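# Two arms place boxes upright side by side on shelf

## Task

Move every box onto the shelf so that each one stands upright, the boxes sit next to each other with little gap, and each is aligned roughly parallel with the shelf's edges. Grip or push the boxes only as firmly as carrying them needs; a box squeezed or pressed too hard by a gripper or arm is not counted as placed.

## Robot and tools

Robot and frame. There are two six-joint arms, left_arm and right_arm, each with a two-finger gripper. Positions are reported in a scene frame whose origin is at table-top height, halfway between the arms' nominal bases: +z up, +x out across the table, and left_arm on the +y side. The arm names do not match left and right in the images. The real bases sit slightly off their nominal spots; a BASES line, if one appears, gives their true places. Reported hand poses can be a few centimetres off, more at long reach.

Hand geometry. The fingers point along the gripper's +z axis and close along its x axis. end_effector_position is the midpoint between the pads, and the fingertips reach 20 mm past it. Each finger is 14 mm thick at the pad. A block juts about 10 cm toward the gripper's -y side and turns with the hand.

One row of 18 numbers drives both arms, and every number is in [-1, 1]. The first nine are left_arm: dx, dy, dz, rx, ry, rz, then left_gripper position, force_limit, speed. The next nine are the same for right_arm and right_gripper. Always send all 18, even when only one arm moves. dx to rz are offsets, not poses. They are measured along that hand's own Hand target axes, starting from the Hand target the arm has when the action, move or call begins. 1.0 equals 0.6 m or 180 degrees, and rx, ry, rz form a single rotation vector. Sending the same offset again moves the hand further. The three gripper numbers are absolute settings. position: +1 is fully open (120 mm), about -0.90 puts the pads together, and -1 closes until blocked. force_limit: -1 is about 50 N per finger, 0 about 225 N, +1 about 400 N. speed: -1 is 1.2 mm/s, 0 is 61 mm/s, +1 is 120 mm/s. Both start at +1. A 0 here is a real command, so to leave a gripper alone, resend its last three numbers.

Tools.
- execute_actions(actions, cameras): actions is a list of actions. Each action holds up to 15 rows, one per 1/30 s step; a short table repeats its last row until 15 steps pass. Each row inside an action counts from the action's starting pose, not from the previous row. An empty list just returns state and images.
- move(target, speed, blend, blocking, cameras): target is one 18-number row or a list of up to 15 rows; every row's offsets count from the same starting Hand targets. speed is top path speed in m/s, 0.002 to 2, default 0.25 (rotation up to twice that in rad/s), one value or one per target. blend is in metres and rounds corners in a list. Paths are straight, end together, last at least 0.5 s and stop at 10 s. They do not avoid obstacles or the other arm. Finger settings of the first row go out at the start; those of later rows are applied on arrival, after everything rests. The result adds a move: line giving the ending (done, off_target, moving, held, fault) and any limits (limits=paced means a pose was clipped, limits=held means steps were withheld). done means at rest within 3 mm and 2 degrees; neither done nor off_target tells you about contact.
- wait(seconds 0 to 10): lets time pass with the last commands held.
- stop(): brakes a running move; fingers continue.
- zoom_image(camera, region): camera is cam_left_wrist or cam_right_wrist, region is [x0, y0, x1, y1] in pixels of the latest image, at most 504 by 504.
- clear_fault(arm): clears a reported torque or force fault on left_arm or right_arm.
- finished_scene(scene): ends the current scene, given its number; cannot be undone.

Motion details. Each control step the commanded pose is clipped to within 70 mm and 16 degrees of the measured hand. Hand target in a result is your last clipped command and is the base for the next offsets. A hand often stops short of it; send the remaining distance as an offset. An arm blocked by an object keeps pushing; to release, send zeros for its six pose numbers or command it back past its gripper. Avoid paths passing near an arm's own base (go around it) and nearly straight arms, which can swing the shoulder or overshoot. Faster moves stray more and hit harder.

Gripping. Close with position -1 and check object_status 2 with position_measured (tenths of a millimetre between pads) clearly above 0. Status codes: 0 moving, 1 blocked while opening, 2 blocked while closing, 3 reached target or pads met. To grip harder, raise force_limit and toggle position between -1 and -0.98; to grip more gently, open first. To test a grip, toggle -0.98 then -1 with the same other settings and see whether the reading holds. Loaded fingers deflect about 1 mm per 200 N.

Results. Each result gives per-arm end_effector_position, end_effector_quat_wxyz, velocities (omitted when Joint velocities reads within noise), Joint positions, Joint torques, External joint torques, Flange force along the gripper's x y z (noisy, includes held weight), Tool commands, and camera images from cam_left_wrist and cam_right_wrist (896x504) with calibration data.

Faults and risks. An arm stops if contact torque hits its limit (waist and shoulder 319, elbow 150, wrist joints 42.3 N m) or if outside force reaches 144 N; call clear_fault, and if the arm's grip pins it, open first. Overheated motors (MOTOR HOT, OVER-TEMPERATURE FAULT) brake the arm for 30 to 60 s or more; avoid long stretched holds or pushing at unreachable poses. A clearance check blocks arms from approaching each other, but fingers can still collide; never close a gripper on the other arm's fingers. Avoid dropping boxes, releasing them while they move, slamming, hard pushes, squeezing boxes hard, and letting anything leave the table. Loose objects may occasionally be nudged by something.

Each tool is called after "Call:" by a JSON object that holds its "name" and its "arguments".

## Session

Call:
{"name": "execute_actions", "arguments": {"actions": []}}

Scene clock: 0.00 s.
left_arm: end_effector_position=(+0.6046, +0.3590, +0.1836) position_measured=1200 object_status=3 end_effector_quat_wxyz=(-0.009, +0.099, +0.995, +0.021) | right_arm: end_effector_position=(+0.8012, -0.0039, +0.1099) position_measured=1200 object_status=3 end_effector_quat_wxyz=(-0.571, +0.655, -0.061, -0.490)
Joint positions: left_arm=[-0.199 0.274 1.817 0.044 1.076 -1.622] | right_arm=[0.21 1.201 0.947 1.471 1.966 1.801]
Joint velocities: within noise
Joint torques (N m): no reading
External joint torques (N m): no reading
Flange force (N): no reading
Hand target: left_arm +0.6046, +0.3590, +0.1836; -0.009, +0.099, +0.995, +0.021 | right_arm +0.8012, -0.0039, +0.1099; -0.571, +0.655, -0.061, -0.490
Tool commands: left_gripper/position=+1.0 left_gripper/force_limit=+1.0 left_gripper/speed=+1.0 right_gripper/position=+1.0 right_gripper/force_limit=+1.0 right_gripper/speed=+1.0
camera_calibration:
cam_left_wrist: T_world_to_cam=[[-0.983106, 0.169184, 0.0698504, 0.526371], [0.182966, 0.897763, 0.400681, -0.489497], [0.00507988, 0.406692, -0.913551, 0.144366], [0, 0, 0, 1]] pos_world=[0.606307, 0.291686, 0.291251]
cam_right_wrist: T_world_to_cam=[[0.522784, 0.421308, -0.741078, -0.333771], [-0.442973, -0.608488, -0.65842, 0.442823], [-0.728335, 0.672489, -0.13148, 0.730053], [0, 0, 0, 1]] pos_world=[0.902372, -0.0808803, 0.140201]

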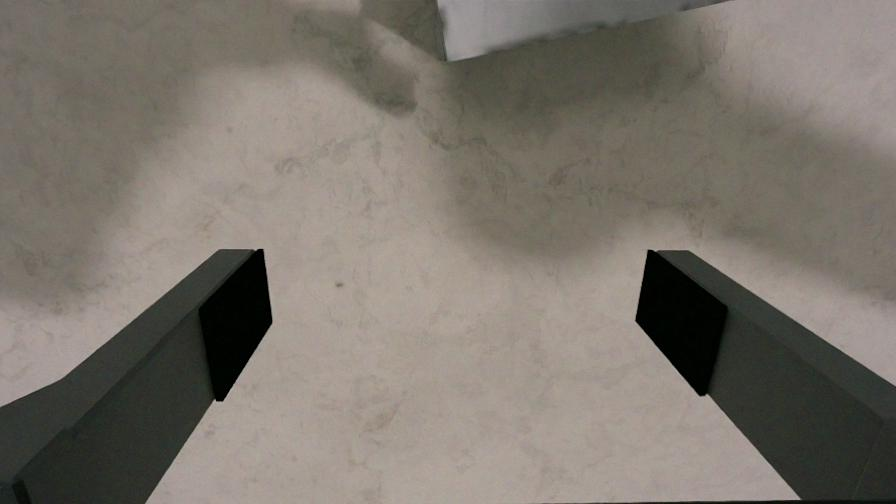

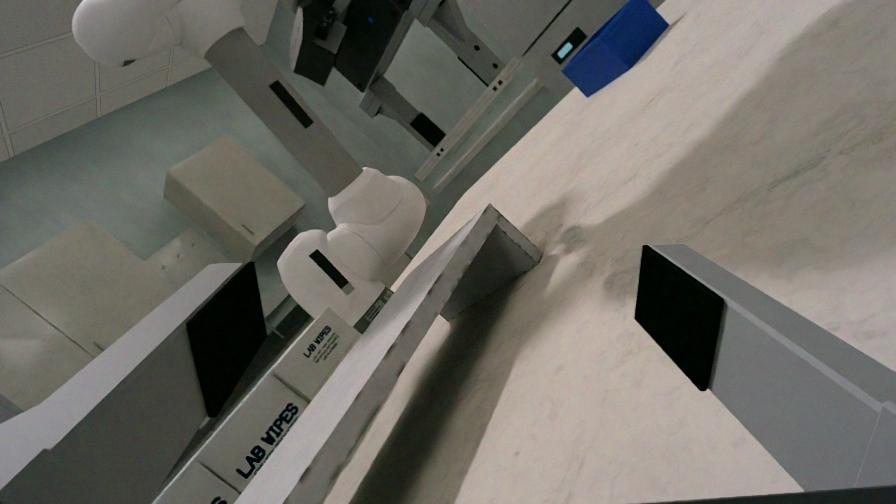

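Call:
{"name": "move", "arguments": {"target": [[0.0044,0.008,-0.2,0,0,0,0.2,-1,0,-0.1779,-0.172,0.0337,0,0,0,0.2,-1,0],[0.6486,-0.3875,-0.2956,-0.1567,-0.1472,0.4174,0.2,-1,0,-0.4615,-0.1843,0.205,-0.1617,0.4606,0.4894,0.2,-1,0]], "speed": [0.2,0.35], "blend": [0.03,0]}}

Scene clock: 35.27 s.
left_arm: end_effector_position=(+0.1800, +0.1998, +0.3604) position_measured=696 object_status=3 end_effector_quat_wxyz=(+0.212, +0.674, +0.675, +0.212) | right_arm: end_effector_position=(+0.6598, +0.0001, +0.3998) position_measured=696 object_status=3 end_effector_quat_wxyz=(+0.212, +0.675, -0.674, -0.213)
Joint positions: left_arm=[-1.485 -0.48 2.241 0.621 1.383 -1.634] | right_arm=[0.476 0.816 0.65 0.345 2.198 3.766]
Joint velocities: within noise
Joint torques (N m): left_arm=[-1.98 5.58 -45.77 5.68 0.13 -0.19] | right_arm=[3.26 -123.39 -42.31 5.15 1.89 -0.37]
External joint torques (N m): left_arm=[2.18 -1.3 1.68 -0.36 0 0.19] | right_arm=[-2.28 3.12 -0.18 -0.16 -0.33 0.37]
Flange force (N): left_arm=[4.9 5.4 6.2] | right_arm=[-2.8 -6.4 -5.5]
Hand target: left_arm +0.1799, +0.1997, +0.3604; +0.212, +0.674, +0.675, +0.212 | right_arm +0.6597, +0.0001, +0.3998; +0.212, +0.675, -0.674, -0.213
Off the commanded pose: left_arm 0.000 m, 0 deg | right_arm 0.000 m, 0 deg.
move: done
camera_calibration:
cam_left_wrist: T_world_to_cam=[[-0.0484077, 0.99852, 0.0248088, -0.194148], [0.555056, 0.00624249, 0.83179, -0.383988], [0.830403, 0.0540353, -0.554536, 0.165452], [0, 0, 0, 1]] pos_world=[0.0663454, 0.187317, 0.415963]
cam_right_wrist: T_world_to_cam=[[0.0060965, -0.997835, 0.0654866, -0.0281452], [-0.586529, 0.0494717, 0.808416, 0.0817124], [-0.809905, -0.0433383, -0.584958, 0.89756], [0, 0, 0, 1]] pos_world=[0.775037, 0.00677199, 0.46082]

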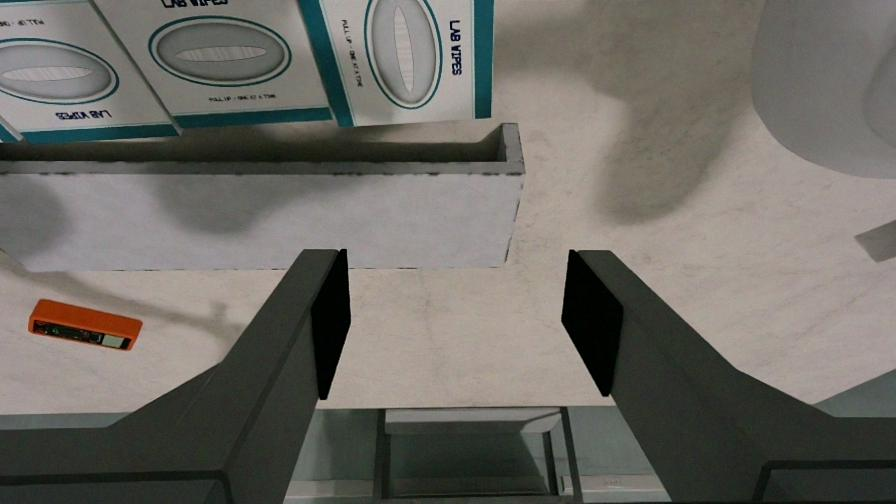

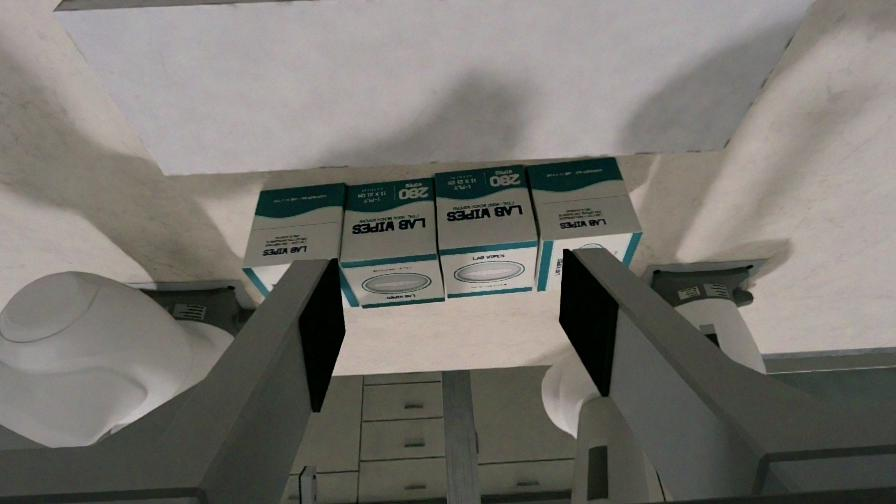

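Call:
{"name": "zoom_image", "arguments": {"camera": "cam_right_wrist", "region": [230, 140, 450, 320]}}

Call:
{"name": "zoom_image", "arguments": {"camera": "cam_right_wrist", "region": [430, 140, 660, 320]}}

Call:
{"name": "zoom_image", "arguments": {"camera": "cam_left_wrist", "region": [0, 0, 540, 290]}}

Scaled by 2.291 from the camera's 896x504 image, which has a finer 1280x720 frame.

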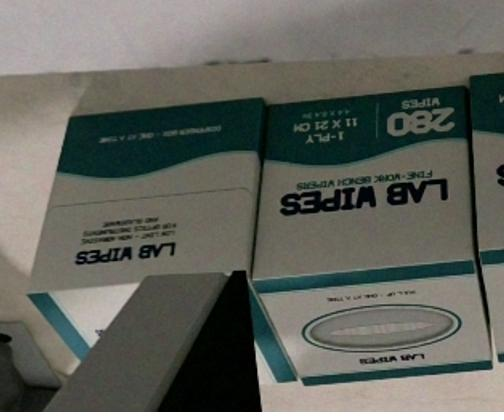

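Scaled by 2.191 from the camera's 896x504 image, which has a finer 1280x720 frame.

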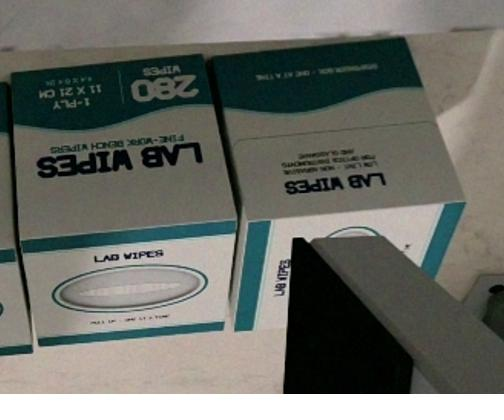

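Region (0, 0, 540, 290) is 540x290 pixels. A region can be at most 504 by 504 pixels.

Call:
{"name": "move", "arguments": {"target": [-0.053,-0.164,0.1302,0,0.01276,-0.0182,0.2,-1,0,-0.3,0.2553,0.5042,0,0.01276,-0.0182,0.2,-1,0], "speed": 0.25}}

Scene clock: 100.60 s.
left_arm: end_effector_position=(+0.1441, +0.1679, +0.2400) position_measured=696 object_status=3 end_effector_quat_wxyz=(+0.205, +0.650, +0.698, +0.220) | right_arm: end_effector_position=(+0.3609, +0.1801, +0.2399) position_measured=696 object_status=3 end_effector_quat_wxyz=(+0.219, +0.698, -0.650, -0.205)
Joint positions: left_arm=[-1.61 -0.311 2.378 0.643 1.244 -1.974] | right_arm=[0.83 0.643 1.241 0.42 1.705 3.883]
Joint velocities: within noise
Joint torques (N m): left_arm=[-2.57 -6.67 -41.32 5.08 0.8 -0.06] | right_arm=[2.11 -109.56 -42.46 5.26 1.55 -0.3]
External joint torques (N m): left_arm=[2.72 -1.31 1.38 -0.37 -0.04 0.06] | right_arm=[-1.83 3.81 0.73 -0.18 -0.12 0.3]
Flange force (N): left_arm=[3.3 7.2 5.3] | right_arm=[-1.8 -4.9 -0.1]
Hand target: left_arm +0.1441, +0.1679, +0.2400; +0.205, +0.650, +0.698, +0.220 | right_arm +0.3608, +0.1802, +0.2398; +0.219, +0.698, -0.650, -0.205
Off the commanded pose: left_arm 0.000 m, 0 deg | right_arm 0.000 m, 0 deg.
move: done
camera_calibration:
cam_left_wrist: T_world_to_cam=[[-0.117904, 0.992708, 0.0251012, -0.150129], [0.553242, 0.0446753, 0.831822, -0.269927], [0.824635, 0.111962, -0.554475, 0.12131], [0, 0, 0, 1]] pos_world=[0.0315982, 0.147511, 0.295563]
cam_right_wrist: T_world_to_cam=[[0.0755729, -0.994985, 0.0655197, 0.138183], [-0.588675, 0.00851608, 0.808325, 0.0349593], [-0.80483, -0.0996572, -0.585079, 0.578097], [0, 0, 0, 1]] pos_world=[0.475406, 0.194804, 0.30092]

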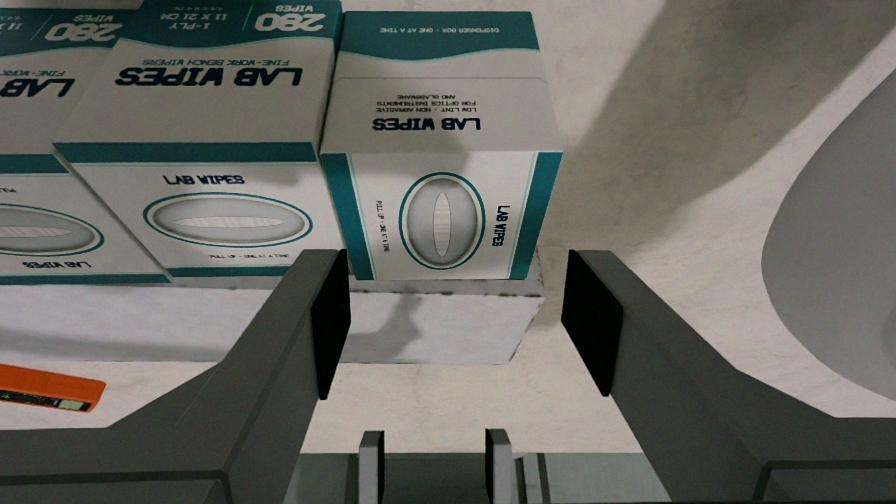

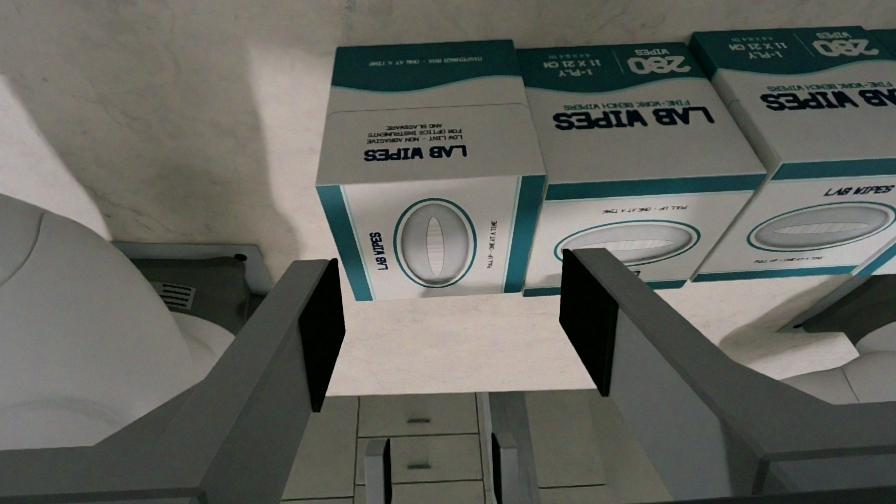

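Call:
{"name": "move", "arguments": {"target": [[-0.0077,-0.1165,0.187,0,0.00638,-0.0091,0.2,-1,0,-0.005,-0.105,0.195,0,0.00638,-0.0091,0.2,-1,0],[-0.0067,-0.0926,0.2037,0,0.00638,-0.0091,0.2,-1,0,-0.004,-0.0811,0.2117,0,0.00638,-0.0091,0.2,-1,0]], "speed": [0.12,0.04]}}

Scene clock: 132.00 s.
left_arm: end_effector_position=(+0.1687, +0.1657, +0.1079) position_measured=696 object_status=3 end_effector_quat_wxyz=(+0.201, +0.638, +0.709, +0.223) | right_arm: end_effector_position=(+0.3278, +0.1804, +0.1078) position_measured=696 object_status=3 end_effector_quat_wxyz=(+0.223, +0.709, -0.638, -0.201)
Joint positions: left_arm=[-1.527 -0.08 2.518 0.786 0.938 -2.215] | right_arm=[0.863 0.708 1.386 0.415 1.514 3.796]
Joint velocities: within noise
Joint torques (N m): left_arm=[0.44 -21.97 -31.41 3.83 1.54 -0.5] | right_arm=[4.01 -110.16 -37.82 4.84 2.05 -0.42]
External joint torques (N m): left_arm=[-0.3 -0.81 0.81 -0.64 -0.37 0.5] | right_arm=[-3.65 2.18 -0.64 -0.18 -0.52 0.41]
Flange force (N): left_arm=[2.9 1.1 -2.3] | right_arm=[-0.6 -5.6 -1.7]
Hand target: left_arm +0.1688, +0.1656, +0.1080; +0.201, +0.638, +0.709, +0.223 | right_arm +0.3278, +0.1804, +0.1078; +0.223, +0.709, -0.638, -0.201
Off the commanded pose: left_arm 0.000 m, 0 deg | right_arm 0.000 m, 0 deg.
move: done
camera_calibration:
cam_left_wrist: T_world_to_cam=[[-0.152465, 0.987983, 0.0253583, -0.135158], [0.551379, 0.0637385, 0.831817, -0.176448], [0.820205, 0.140805, -0.554471, 0.0239193], [0, 0, 0, 1]] pos_world=[0.0570639, 0.141412, 0.163462]
cam_right_wrist: T_world_to_cam=[[0.110381, -0.99172, 0.0656289, 0.137569], [-0.588538, -0.01201, 0.80838, 0.125851], [-0.800899, -0.127855, -0.584991, 0.4781], [0, 0, 0, 1]] pos_world=[0.441793, 0.199069, 0.16892]

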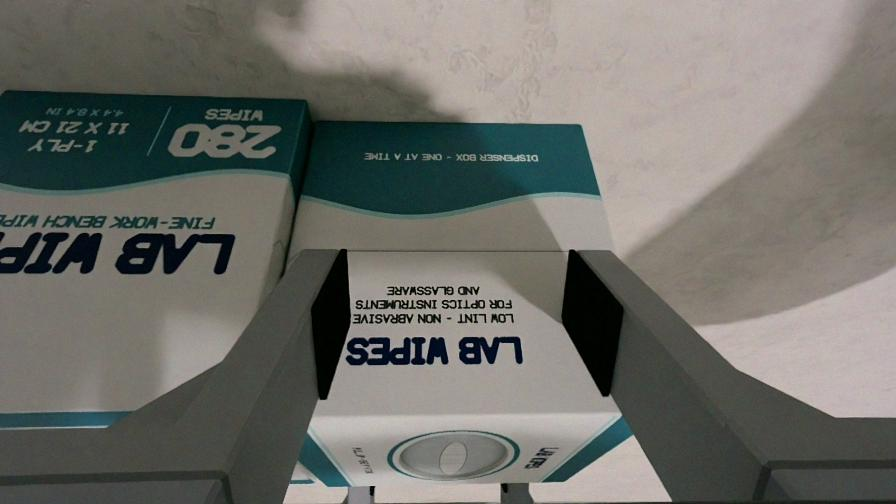

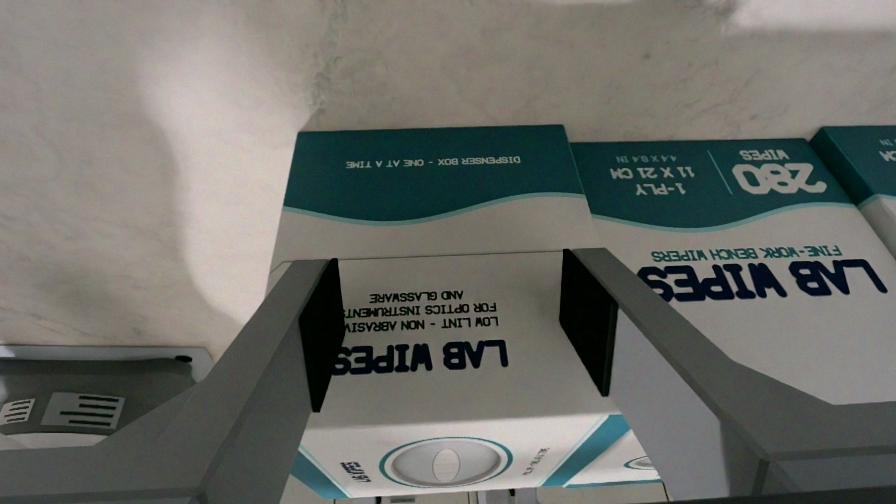

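Call:
{"name": "move", "arguments": {"target": [[0,0,0,0,0,0,0.2,-1,0,-0.0067,-0.0027,-0.0019,0,0,0,0.2,-1,0],[0,0.006,0.0042,0,0,0,0.2,-1,0,-0.0067,0.006,0.0042,0,0,0,0.2,-1,0]], "speed": [0.03,0.02], "cameras": []}}

Scene clock: 140.63 s.
left_arm: end_effector_position=(+0.1731, +0.1660, +0.1080) position_measured=696 object_status=3 end_effector_quat_wxyz=(+0.201, +0.638, +0.709, +0.223) | right_arm: end_effector_position=(+0.3231, +0.1839, +0.1078) position_measured=696 object_status=3 end_effector_quat_wxyz=(+0.223, +0.709, -0.638, -0.201)
Joint positions: left_arm=[-1.513 -0.08 2.518 0.792 0.931 -2.207] | right_arm=[0.869 0.708 1.386 0.418 1.512 3.801]
Joint velocities: within noise
Joint torques (N m): left_arm=[2.22 -21.76 -31.11 6.04 3.09 -0.3] | right_arm=[13.16 -109.94 -33.06 7.22 4.69 -0.31]
External joint torques (N m): left_arm=[-2.08 -1.17 0.39 -2.85 -1.93 0.3] | right_arm=[-12.79 2.01 -5.38 -2.55 -3.15 0.31]
Flange force (N): left_arm=[3.3 -4.0 -6.9] | right_arm=[0.0 -17.2 -9.2]
Hand target: left_arm +0.1731, +0.1660, +0.1080; +0.201, +0.638, +0.709, +0.223 | right_arm +0.3230, +0.1839, +0.1078; +0.223, +0.709, -0.638, -0.201
Off the commanded pose: left_arm 0.000 m, 0 deg | right_arm 0.000 m, 0 deg.
move: done
No camera images: "cameras" was empty.

Call:
{"name": "move", "arguments": {"target": [[0,-0.0005,-0.0004,0,0,0,0.2,-1,0,0,-0.0005,-0.0004,0,0,0,0.2,-1,0],[0,0.0282,-0.0414,0,0,0,0.2,-1,0,0,0.0282,-0.0414,0,0,0,0.2,-1,0]], "speed": [0.02,0.04]}}

Scene clock: 148.10 s.
left_arm: end_effector_position=(+0.1728, +0.1660, +0.1380) position_measured=696 object_status=3 end_effector_quat_wxyz=(+0.201, +0.638, +0.709, +0.223) | right_arm: end_effector_position=(+0.3234, +0.1839, +0.1378) position_measured=696 object_status=3 end_effector_quat_wxyz=(+0.223, +0.709, -0.638, -0.201)
Joint positions: left_arm=[-1.514 -0.14 2.488 0.748 0.996 -2.132] | right_arm=[0.869 0.684 1.367 0.417 1.551 3.818]
Joint velocities: within noise
Joint torques (N m): left_arm=[2.57 -16.63 -34.57 6.59 2.58 -0.27] | right_arm=[12.61 -109.59 -34.23 7.21 4.64 -0.25]
External joint torques (N m): left_arm=[-2.41 -2.66 1.31 -2.99 -1.53 0.27] | right_arm=[-12.14 2.96 -4.95 -2.45 -3.14 0.25]
Flange force (N): left_arm=[7.8 -4.2 -8.8] | right_arm=[-0.9 -17.3 -8.5]
Hand target: left_arm +0.1728, +0.1660, +0.1380; +0.201, +0.638, +0.709, +0.223 | right_arm +0.3234, +0.1839, +0.1379; +0.223, +0.709, -0.638, -0.201
Off the commanded pose: left_arm 0.000 m, 0 deg | right_arm 0.000 m, 0 deg.
move: done
camera_calibration:
cam_left_wrist: T_world_to_cam=[[-0.152496, 0.987984, 0.0251393, -0.13556], [0.551355, 0.0639365, 0.831817, -0.203654], [0.820215, 0.14071, -0.55448, 0.0372453], [0, 0, 0, 1]] pos_world=[0.0610641, 0.141711, 0.193463]
cam_right_wrist: T_world_to_cam=[[0.110381, -0.99172, 0.0656289, 0.139667], [-0.588538, -0.01201, 0.80838, 0.0989946], [-0.800899, -0.127855, -0.584991, 0.492506], [0, 0, 0, 1]] pos_world=[0.437293, 0.202669, 0.19892]

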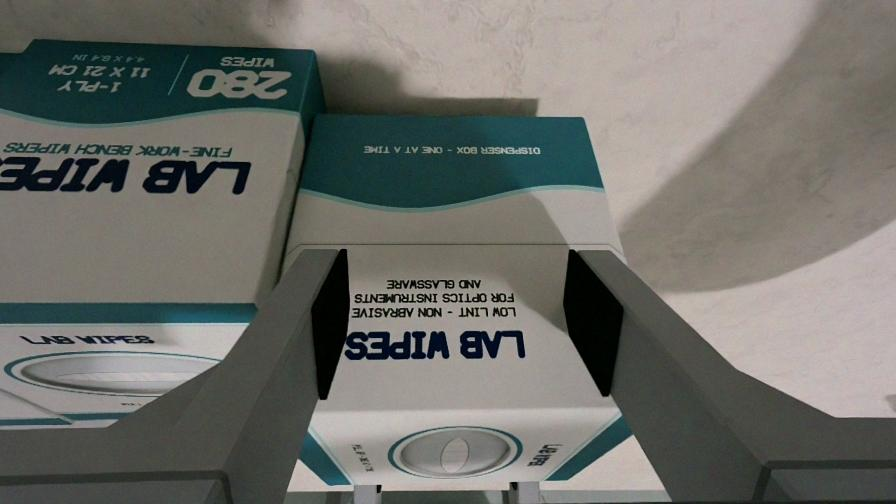

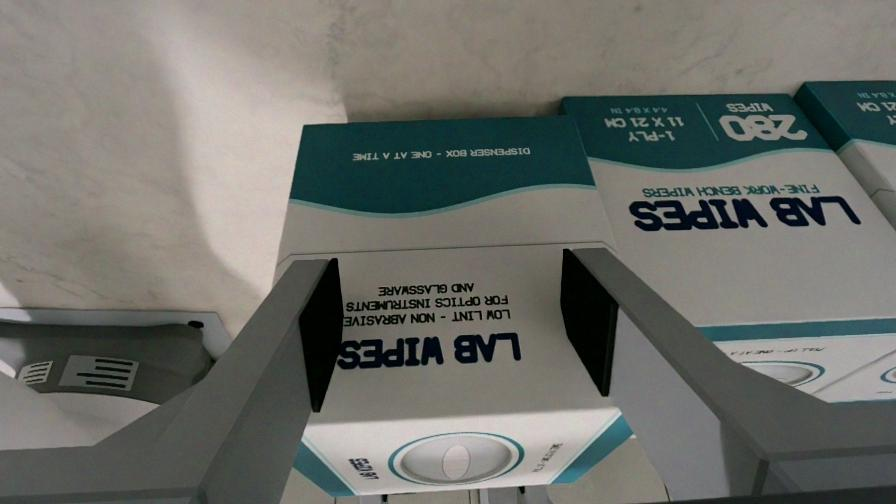

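Call:
{"name": "move", "arguments": {"target": [[0,0.0813,-0.116,0,0,0,0.2,-1,0,0,0.0813,-0.116,0,0,0,0.2,-1,0],[-0.015,0.1995,-0.0332,0,-0.00532,0.00758,0.2,-1,0,0.023,-0.0368,-0.1988,0,-0.00532,0.00758,0.2,-1,0],[-0.0302,0.318,0.0498,0,-0.01063,0.01517,0.2,-1,0,0.0462,-0.155,-0.2817,0,-0.01063,0.01517,0.2,-1,0],[-0.0453,0.4365,0.1328,0,-0.01594,0.02275,0.2,-1,0,0.069,-0.2728,-0.3643,0,-0.01594,0.02275,0.2,-1,0],[-0.0453,0.4035,0.1799,0,-0.01594,0.02275,0.2,-1,0,0.069,-0.3058,-0.3172,0,-0.01594,0.02275,0.2,-1,0],[-0.0453,0.3987,0.1867,0,-0.01594,0.02275,0.2,-1,0,0.069,-0.3106,-0.3104,0,-0.01594,0.02275,0.2,-1,0]], "speed": [0.08,0.09,0.09,0.09,0.06,0.02], "blend": [0.01,0.01,0.01,0.01,0,0]}}

Scene clock: 182.23 s.
left_arm: end_effector_position=(+0.4344, +0.1663, +0.1833) position_measured=696 object_status=3 end_effector_quat_wxyz=(+0.210, +0.668, +0.681, +0.214) | right_arm: end_effector_position=(+0.5858, +0.1699, +0.1837) position_measured=696 object_status=3 end_effector_quat_wxyz=(+0.214, +0.680, -0.668, -0.211)
Joint positions: left_arm=[-0.826 -0.017 2.27 0.827 0.638 -1.491] | right_arm=[0.656 0.933 0.821 0.377 1.871 3.823]
Joint velocities: within noise
Joint torques (N m): left_arm=[2.15 -34.7 -42.65 5.47 -0.31 -0.02] | right_arm=[13.86 -128.03 -36.67 7.16 4.22 -0.34]
External joint torques (N m): left_arm=[-2.01 -1.46 5.08 -2.07 0.16 0.02] | right_arm=[-13.49 -0.77 -6.12 -2 -2.7 0.34]
Flange force (N): left_arm=[4.6 -7.9 -7.8] | right_arm=[-1.9 -16.3 -15.0]
Hand target: left_arm +0.4344, +0.1663, +0.1833; +0.210, +0.668, +0.681, +0.214 | right_arm +0.5858, +0.1699, +0.1837; +0.214, +0.680, -0.668, -0.211
Off the commanded pose: left_arm 0.000 m, 0 deg | right_arm 0.000 m, 0 deg.
move: done
camera_calibration:
cam_left_wrist: T_world_to_cam=[[-0.065837, 0.997516, 0.0250604, -0.136382], [0.554797, 0.015719, 0.831838, -0.379138], [0.829377, 0.0686691, -0.554453, -0.144351], [0, 0, 0, 1]] pos_world=[0.321086, 0.151916, 0.238763]
cam_right_wrist: T_world_to_cam=[[0.0235425, -0.997575, 0.0654925, 0.145587], [-0.587327, 0.0392121, 0.8084, 0.20676], [-0.809008, -0.0574972, -0.584979, 0.720538], [0, 0, 0, 1]] pos_world=[0.700929, 0.178555, 0.24482]

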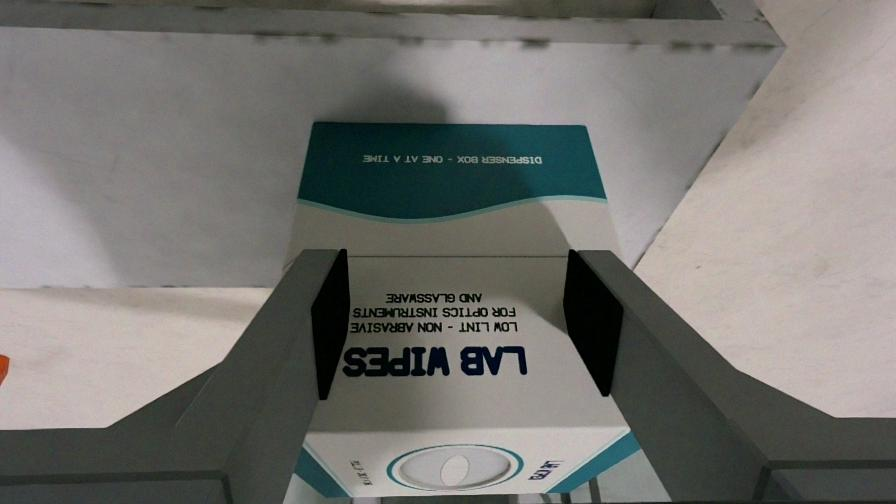

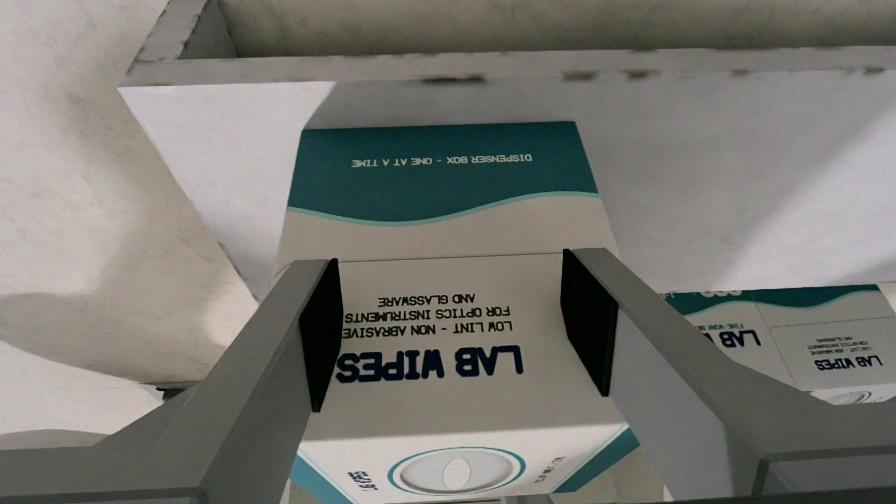

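Call:
{"name": "move", "arguments": {"target": [[0,-0.041,-0.0287,0,0,0,0.2,-1,0,0,-0.041,-0.0287,0,0,0,0.2,-1,0],[0.0417,-0.018,-0.1892,-0.0053,-0.0757,-0.0857,0.2,-1,0,0.0008,0.0987,-0.228,0,0,0,0.2,-1,0],[0.0417,-0.018,-0.1892,-0.0053,-0.0757,-0.0857,0.2,-1,0,0.1767,0.4027,0.0868,0,0.01594,-0.02275,0.2,-1,0],[-0.1792,-0.338,-0.3318,-0.0053,-0.0757,-0.0857,0.2,-1,0,0.1732,0.3717,0.1663,0,0.01594,-0.02275,0.2,-1,0],[-0.1792,-0.4547,-0.1653,-0.0053,-0.0757,-0.0857,0.2,-1,0,0.1732,0.2548,0.3328,0,0.01594,-0.02275,0.2,-1,0]], "speed": [0.06,0.2,0.25,0.25,0.12], "blend": [0,0.02,0.02,0.02,0]}}

Scene clock: 247.70 s.
left_arm: end_effector_position=(+0.1560, +0.0538, +0.1083) position_measured=696 object_status=3 end_effector_quat_wxyz=(+0.322, +0.590, +0.732, +0.109) | right_arm: end_effector_position=(+0.3479, +0.0618, +0.1076) position_measured=696 object_status=3 end_effector_quat_wxyz=(+0.223, +0.709, -0.638, -0.201)
Joint positions: left_arm=[-1.592 -0.001 2.484 1.088 0.76 -2.696] | right_arm=[0.751 0.602 1.577 0.364 1.472 3.676]
Joint velocities: within noise
Joint torques (N m): left_arm=[-1.95 -29.42 -31.84 2.8 1.14 -0.17] | right_arm=[2.91 -99.56 -36.41 4.4 2.02 -0.29]
External joint torques (N m): left_arm=[2.04 -1.96 1.06 -0.31 -0.02 0.14] | right_arm=[-2.47 2.92 0.29 -0.07 -0.35 0.28]
Flange force (N): left_arm=[2.2 8.1 -1.2] | right_arm=[0.2 -5.0 0.4]
Hand target: left_arm +0.1560, +0.0538, +0.1083; +0.322, +0.590, +0.732, +0.109 | right_arm +0.3479, +0.0618, +0.1076; +0.223, +0.709, -0.638, -0.201
Off the commanded pose: left_arm 0.000 m, 0 deg | right_arm 0.000 m, 0 deg.
move: done
camera_calibration:
cam_left_wrist: T_world_to_cam=[[-0.145006, 0.936797, -0.318408, 0.0123227], [0.520741, 0.345891, 0.780505, -0.167341], [0.84131, -0.0526299, -0.537986, 0.0556417], [0, 0, 0, 1]] pos_world=[0.0421164, 0.0492663, 0.164469]
cam_right_wrist: T_world_to_cam=[[0.110381, -0.99172, 0.0656289, 0.0178621], [-0.588538, -0.01201, 0.80838, 0.136441], [-0.800899, -0.127855, -0.584991, 0.478792], [0, 0, 0, 1]] pos_world=[0.461793, 0.0805689, 0.16862]

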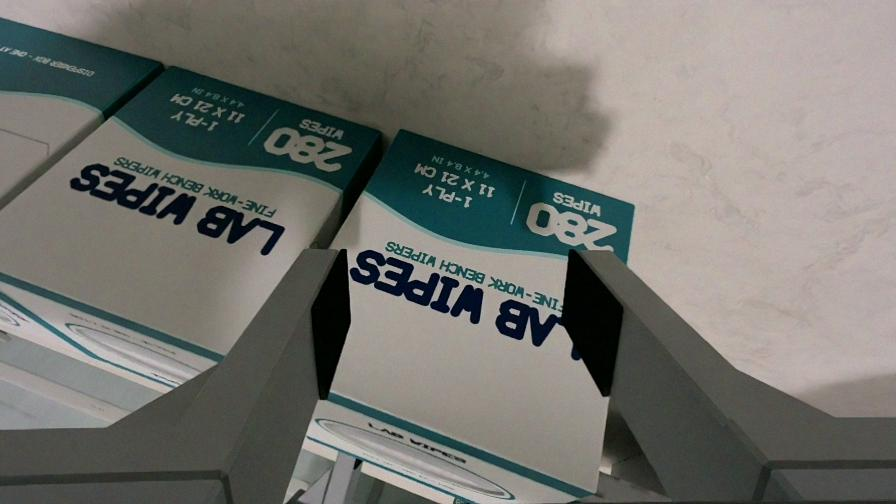

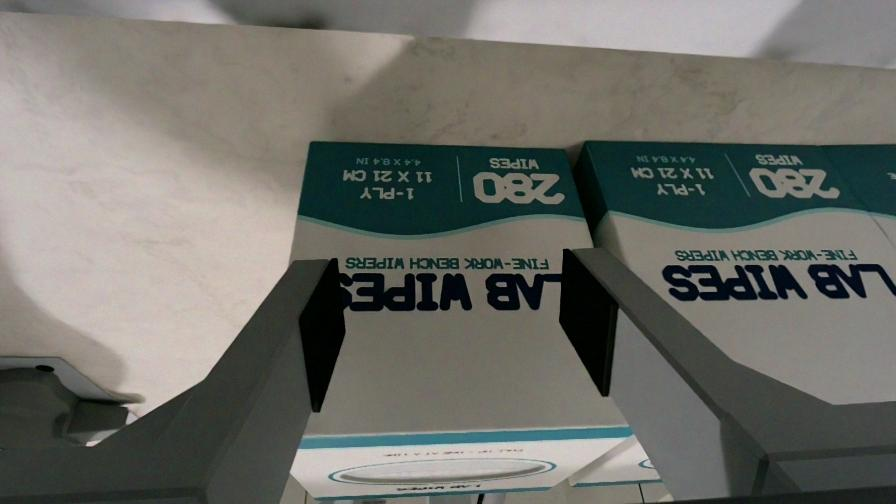

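Call:
{"name": "move", "arguments": {"target": [0.0055,0.0368,0.024,0.0057,-0.00898,0.01283,0.2,-1,0,0.0022,0.0088,0.0053,0,-0.00957,0.01365,0.2,-1,0], "speed": 0.05}}

Scene clock: 296.63 s.
left_arm: end_effector_position=(+0.1818, +0.0599, +0.1080) position_measured=696 object_status=3 end_effector_quat_wxyz=(+0.325, +0.609, +0.717, +0.101) | right_arm: end_effector_position=(+0.3419, +0.0599, +0.1080) position_measured=696 object_status=3 end_effector_quat_wxyz=(+0.218, +0.692, -0.656, -0.207)
Joint positions: left_arm=[-1.504 -0.02 2.504 1.157 0.683 -2.641] | right_arm=[0.746 0.587 1.603 0.388 1.447 3.708]
Joint velocities: within noise
Joint torques (N m): left_arm=[-0.97 -28.59 -31.86 2.82 1.45 -0.31] | right_arm=[3.43 -97.86 -35.82 4.51 2.01 -0.45]
External joint torques (N m): left_arm=[1.05 -0.85 0.88 -0.57 -0.42 0.28] | right_arm=[-2.83 2.65 -0.29 -0.16 -0.38 0.44]
Flange force (N): left_arm=[1.4 5.1 -1.9] | right_arm=[-0.4 -5.5 -0.7]
Hand target: left_arm +0.1818, +0.0599, +0.1080; +0.325, +0.609, +0.717, +0.101 | right_arm +0.3419, +0.0599, +0.1080; +0.218, +0.692, -0.656, -0.207
Off the commanded pose: left_arm 0.000 m, 0 deg | right_arm 0.000 m, 0 deg.
move: done
camera_calibration:
cam_left_wrist: T_world_to_cam=[[-0.0956761, 0.943139, -0.318332, 0.000888345], [0.538036, 0.318056, 0.780613, -0.184223], [0.837474, -0.0965879, -0.537873, 0.0373315], [0, 0, 0, 1]] pos_world=[0.0679393, 0.0613611, 0.164169]
cam_right_wrist: T_world_to_cam=[[0.0583551, -0.996145, 0.065497, 0.0346191], [-0.588363, 0.0186846, 0.808381, 0.130723], [-0.806489, -0.0857091, -0.585004, 0.473436], [0, 0, 0, 1]] pos_world=[0.456713, 0.0726209, 0.16902]

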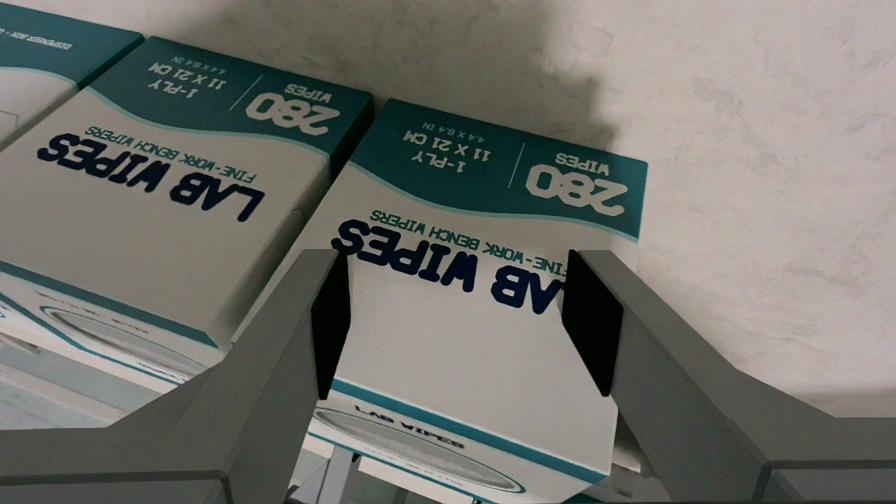

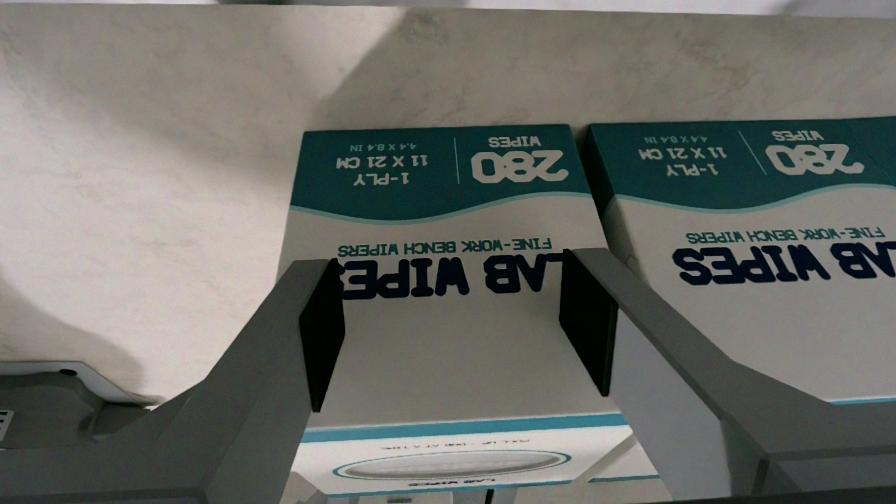

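Call:
{"name": "move", "arguments": {"target": [0,0.0049,0.0034,0,0,0,0.2,-1,0,0,0.0049,0.0034,0,0,0,0.2,-1,0], "speed": 0.02, "cameras": []}}

Scene clock: 304.63 s.
left_arm: end_effector_position=(+0.1854, +0.0600, +0.1080) position_measured=696 object_status=3 end_effector_quat_wxyz=(+0.325, +0.609, +0.717, +0.101) | right_arm: end_effector_position=(+0.3384, +0.0597, +0.1080) position_measured=696 object_status=3 end_effector_quat_wxyz=(+0.218, +0.692, -0.656, -0.207)
Joint positions: left_arm=[-1.493 -0.02 2.504 1.163 0.677 -2.636] | right_arm=[0.749 0.583 1.609 0.39 1.444 3.709]
Joint velocities: within noise
Joint torques (N m): left_arm=[0.24 -29 -32.23 3.08 2.86 -0.36] | right_arm=[6.34 -96.32 -33.59 5.45 3.77 -0.32]
External joint torques (N m): left_arm=[-0.13 -0.57 1.05 -0.85 -1.85 0.34] | right_arm=[-5.99 1.37 -2.59 -1.1 -2.15 0.31]
Flange force (N): left_arm=[1.6 3.2 -1.8] | right_arm=[1.2 -8.8 -3.0]
Hand target: left_arm +0.1854, +0.0601, +0.1080; +0.325, +0.609, +0.717, +0.101 | right_arm +0.3384, +0.0597, +0.1080; +0.218, +0.692, -0.656, -0.207
Off the commanded pose: left_arm 0.000 m, 0 deg | right_arm 0.000 m, 0 deg.
move: done
No camera images: "cameras" was empty.

Call:
{"name": "move", "arguments": {"target": [0,0.0021,0.0015,0,0,0,0.2,-1,0,0,0.0021,0.0015,0,0,0,0.2,-1,0], "speed": 0.02, "cameras": []}}

Call:
{"name": "move", "arguments": {"target": [-0.0171,0.02695,-0.0385,0,0,0,0.2,-1,0,0,0.0287,-0.041,0,0,0,0.2,-1,0], "speed": 0.04}}

Scene clock: 313.20 s.
left_arm: end_effector_position=(+0.1869, +0.0601, +0.1080) position_measured=696 object_status=3 end_effector_quat_wxyz=(+0.325, +0.609, +0.717, +0.101) | right_arm: end_effector_position=(+0.3368, +0.0596, +0.1080) position_measured=696 object_status=3 end_effector_quat_wxyz=(+0.218, +0.692, -0.656, -0.207)
Joint positions: left_arm=[-1.489 -0.019 2.503 1.165 0.674 -2.635] | right_arm=[0.75 0.582 1.612 0.391 1.443 3.71]
Joint velocities: within noise
Joint torques (N m): left_arm=[4.65 -28.77 -32.42 3.63 3.81 -0.3] | right_arm=[10.25 -96.57 -30.63 6.14 4.69 -0.43]
External joint torques (N m): left_arm=[-4.52 -0.76 1.43 -1.43 -2.79 0.27] | right_arm=[-10.07 1.8 -5.47 -1.8 -3.06 0.43]
Flange force (N): left_arm=[2.2 -6.7 -9.9] | right_arm=[0.6 -15.4 -7.7]
Hand target: left_arm +0.1870, +0.0601, +0.1080; +0.325, +0.609, +0.717, +0.101 | right_arm +0.3368, +0.0596, +0.1080; +0.218, +0.692, -0.656, -0.207
Off the commanded pose: left_arm 0.000 m, 0 deg | right_arm 0.000 m, 0 deg.
move: done
No camera images: "cameras" was empty.

Scene clock: 314.37 s.
left_arm: end_effector_position=(+0.1869, +0.0601, +0.1380) position_measured=696 object_status=3 end_effector_quat_wxyz=(+0.325, +0.609, +0.717, +0.101) | right_arm: end_effector_position=(+0.3368, +0.0596, +0.1380) position_measured=696 object_status=3 end_effector_quat_wxyz=(+0.218, +0.692, -0.656, -0.207)
Joint positions: left_arm=[-1.489 -0.08 2.476 1.069 0.713 -2.51] | right_arm=[0.75 0.554 1.594 0.389 1.484 3.727]
Joint velocities: within noise
Joint torques (N m): left_arm=[3.78 -24.97 -35.73 4.57 3.48 -0.09] | right_arm=[10.67 -95.47 -32.14 6.56 4.66 -0.34]
External joint torques (N m): left_arm=[-3.74 -0.53 1.96 -1.85 -2.72 0.07] | right_arm=[-10.08 1.93 -5.05 -2.07 -3.04 0.34]
Flange force (N): left_arm=[3.5 -5.8 -7.0] | right_arm=[1.2 -15.0 -7.5]
Hand target: left_arm +0.1869, +0.0601, +0.1380; +0.325, +0.609, +0.717, +0.101 | right_arm +0.3368, +0.0596, +0.1380; +0.218, +0.692, -0.656, -0.207
Off the commanded pose: left_arm 0.000 m, 0 deg | right_arm 0.000 m, 0 deg.
move: done
camera_calibration:
cam_left_wrist: T_world_to_cam=[[-0.0956048, 0.943131, -0.318378, 0.010733], [0.538109, 0.318048, 0.780567, -0.21039], [0.837436, -0.096696, -0.537914, 0.0493173], [0, 0, 0, 1]] pos_world=[0.0729388, 0.0615604, 0.194169]
cam_right_wrist: T_world_to_cam=[[0.0582967, -0.996143, 0.0655778, 0.0326632], [-0.588368, 0.018784, 0.808375, 0.103473], [-0.806489, -0.0857095, -0.585004, 0.486847], [0, 0, 0, 1]] pos_world=[0.451613, 0.0723211, 0.19902]

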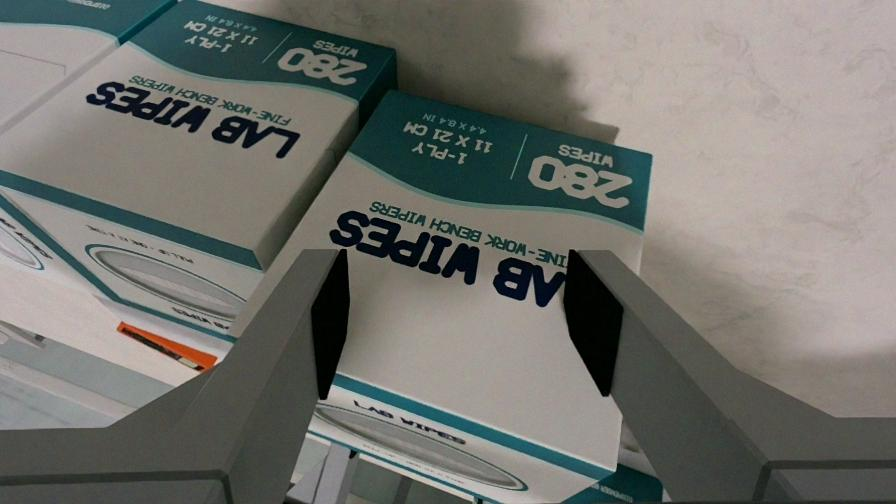

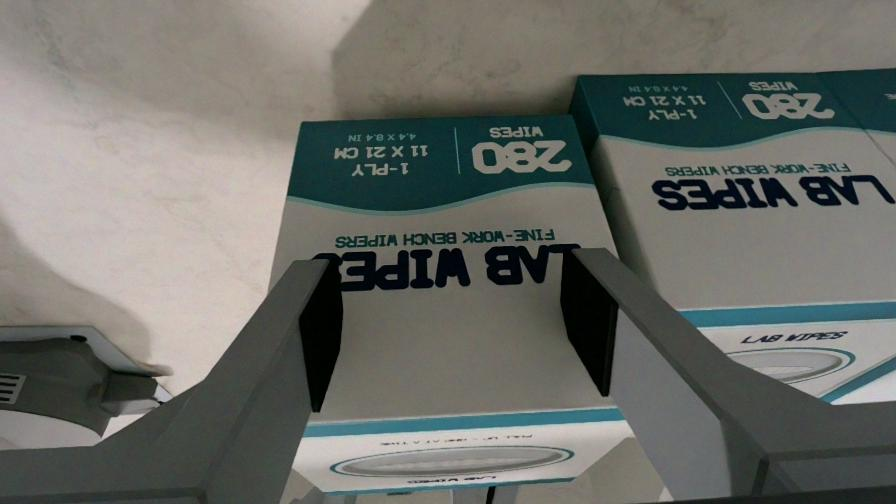

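Call:
{"name": "move", "arguments": {"target": [[-0.0485,0.0764,-0.1091,0,0,0,0.2,-1,0,0,0.0813,-0.116,0,0,0,0.2,-1,0],[-0.0593,0.187,-0.0268,0.00127,-0.002,0.00285,0.2,-1,0,0.0147,-0.0315,-0.1952,0,-0.00213,0.00303,0.2,-1,0],[-0.0702,0.2977,0.0555,0.00253,-0.00399,0.0057,0.2,-1,0,0.0293,-0.1445,-0.2742,0,-0.00425,0.00607,0.2,-1,0],[-0.0808,0.4083,0.1378,0.0038,-0.00599,0.00856,0.2,-1,0,0.0442,-0.2572,-0.3533,0,-0.00638,0.0091,0.2,-1,0]], "speed": 0.09, "blend": 0.01}}

Scene clock: 347.47 s.
left_arm: end_effector_position=(+0.4357, +0.0522, +0.2232) position_measured=696 object_status=3 end_effector_quat_wxyz=(+0.326, +0.621, +0.706, +0.095) | right_arm: end_effector_position=(+0.5858, +0.0460, +0.2233) position_measured=696 object_status=3 end_effector_quat_wxyz=(+0.214, +0.680, -0.668, -0.211)
Joint positions: left_arm=[-0.875 -0.01 2.207 0.781 0.419 -1.67] | right_arm=[0.557 0.767 1.056 0.322 1.84 3.704]
Joint velocities: within noise
Joint torques (N m): left_arm=[2.93 -38.2 -46.69 5.04 -0.82 -0.29] | right_arm=[11.03 -119.74 -39.21 7 4.77 -0.27]
External joint torques (N m): left_arm=[-2.62 -0.84 7.14 -1.82 -0.18 0.26] | right_arm=[-10.71 3.17 -2.95 -1.98 -3.13 0.27]
Flange force (N): left_arm=[7.7 -6.3 -8.7] | right_arm=[3.1 -13.8 -6.0]
Hand target: left_arm +0.4357, +0.0522, +0.2232; +0.326, +0.621, +0.706, +0.095 | right_arm +0.5858, +0.0460, +0.2233; +0.214, +0.680, -0.668, -0.211
Off the commanded pose: left_arm 0.000 m, 0 deg | right_arm 0.000 m, 0 deg.
move: done
camera_calibration:
cam_left_wrist: T_world_to_cam=[[-0.0627175, 0.9459, -0.318338, 0.0546054], [0.548794, 0.2991, 0.780618, -0.412014], [0.833602, -0.125743, -0.537863, -0.110696], [0, 0, 0, 1]] pos_world=[0.321812, 0.057663, 0.279469]
cam_right_wrist: T_world_to_cam=[[0.0235425, -0.997575, 0.0654925, 0.0194999], [-0.587327, 0.0392121, 0.8084, 0.179683], [-0.809008, -0.0574972, -0.584979, 0.736526], [0, 0, 0, 1]] pos_world=[0.700929, 0.0547551, 0.28432]

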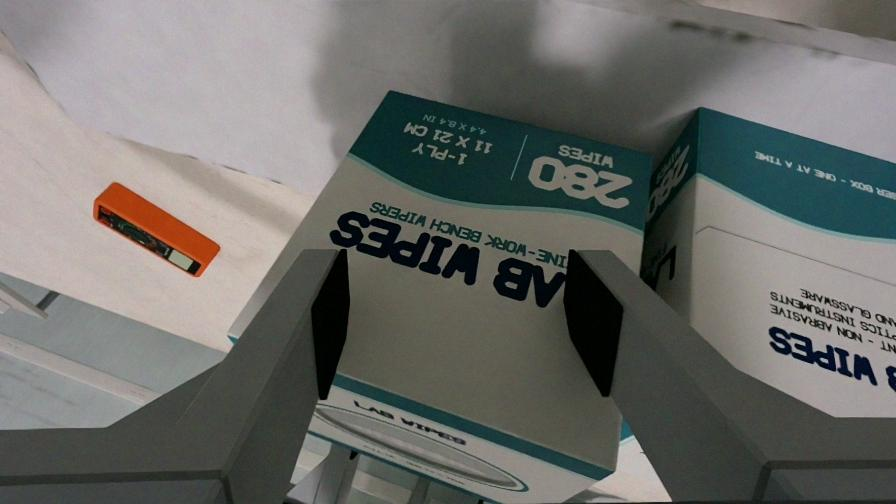

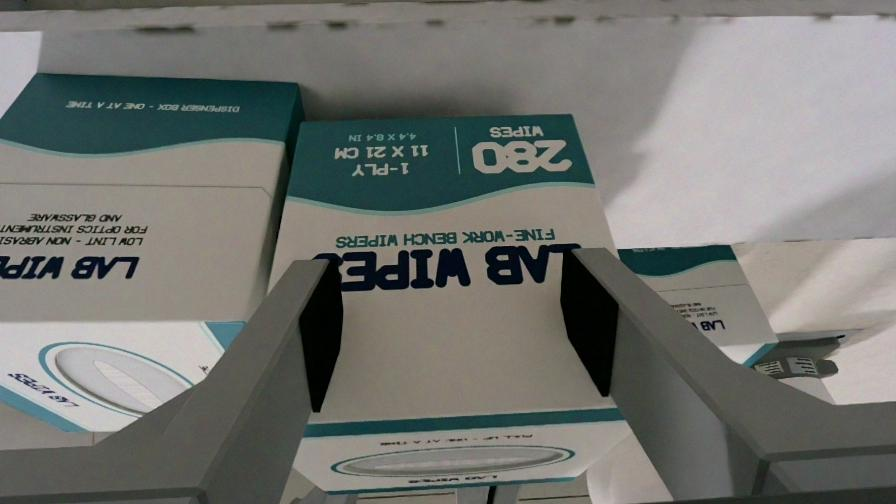

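Call:
{"name": "move", "arguments": {"target": [[0.0243,-0.03,0.043,0,0,0,0.2,-1,0,-0.005,-0.033,0.0471,0,0,0,0.2,-1,0],[0.0272,-0.0345,0.0493,0,0,0,0.2,-1,0,-0.005,-0.0378,0.0539,0,0,0,0.2,-1,0]], "speed": [0.06,0.02]}}

Scene clock: 372.03 s.
left_arm: end_effector_position=(+0.4357, +0.0552, +0.1837) position_measured=696 object_status=3 end_effector_quat_wxyz=(+0.326, +0.621, +0.706, +0.095) | right_arm: end_effector_position=(+0.5858, +0.0491, +0.1838) position_measured=696 object_status=3 end_effector_quat_wxyz=(+0.214, +0.680, -0.668, -0.211)
Joint positions: left_arm=[-0.871 0.036 2.25 0.945 0.358 -1.843] | right_arm=[0.559 0.79 1.088 0.319 1.787 3.688]
Joint velocities: within noise
Joint torques (N m): left_arm=[3.33 -39.4 -41.93 3.86 0.45 -0.17] | right_arm=[10.47 -117.36 -35.7 6.43 4.28 -0.38]
External joint torques (N m): left_arm=[-3.04 -3.03 4.3 -1.27 -1.1 0.14] | right_arm=[-9.76 -0.1 -5.7 -1.5 -2.62 0.37]
Flange force (N): left_arm=[0.0 0.0 0.0] | right_arm=[0.1 -13.1 -11.0]
Hand target: left_arm +0.4357, +0.0552, +0.1837; +0.326, +0.621, +0.706, +0.095 | right_arm +0.5858, +0.0491, +0.1838; +0.214, +0.680, -0.668, -0.211
Off the commanded pose: left_arm 0.000 m, 0 deg | right_arm 0.000 m, 0 deg.
move: done
camera_calibration:
cam_left_wrist: T_world_to_cam=[[-0.0627451, 0.945907, -0.318312, 0.0392016], [0.548906, 0.299077, 0.780548, -0.382149], [0.833526, -0.125747, -0.537979, -0.131596], [0, 0, 0, 1]] pos_world=[0.321912, 0.060663, 0.239968]
cam_right_wrist: T_world_to_cam=[[0.0235425, -0.997575, 0.0654925, 0.0250796], [-0.587327, 0.0392121, 0.8084, 0.211497], [-0.809008, -0.0574972, -0.584979, 0.713592], [0, 0, 0, 1]] pos_world=[0.700929, 0.0577551, 0.24482]

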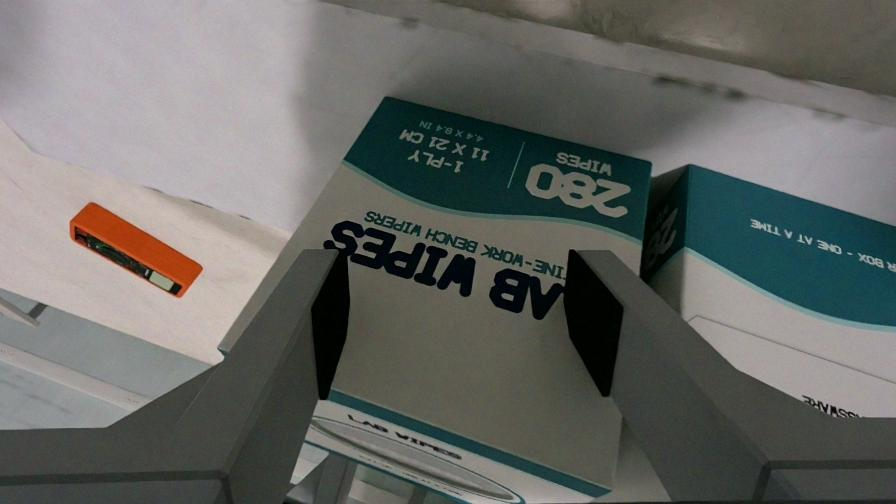

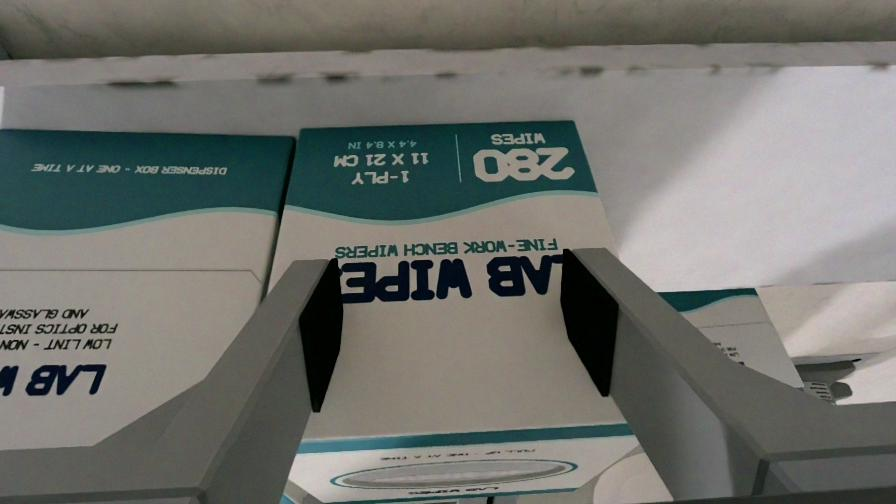

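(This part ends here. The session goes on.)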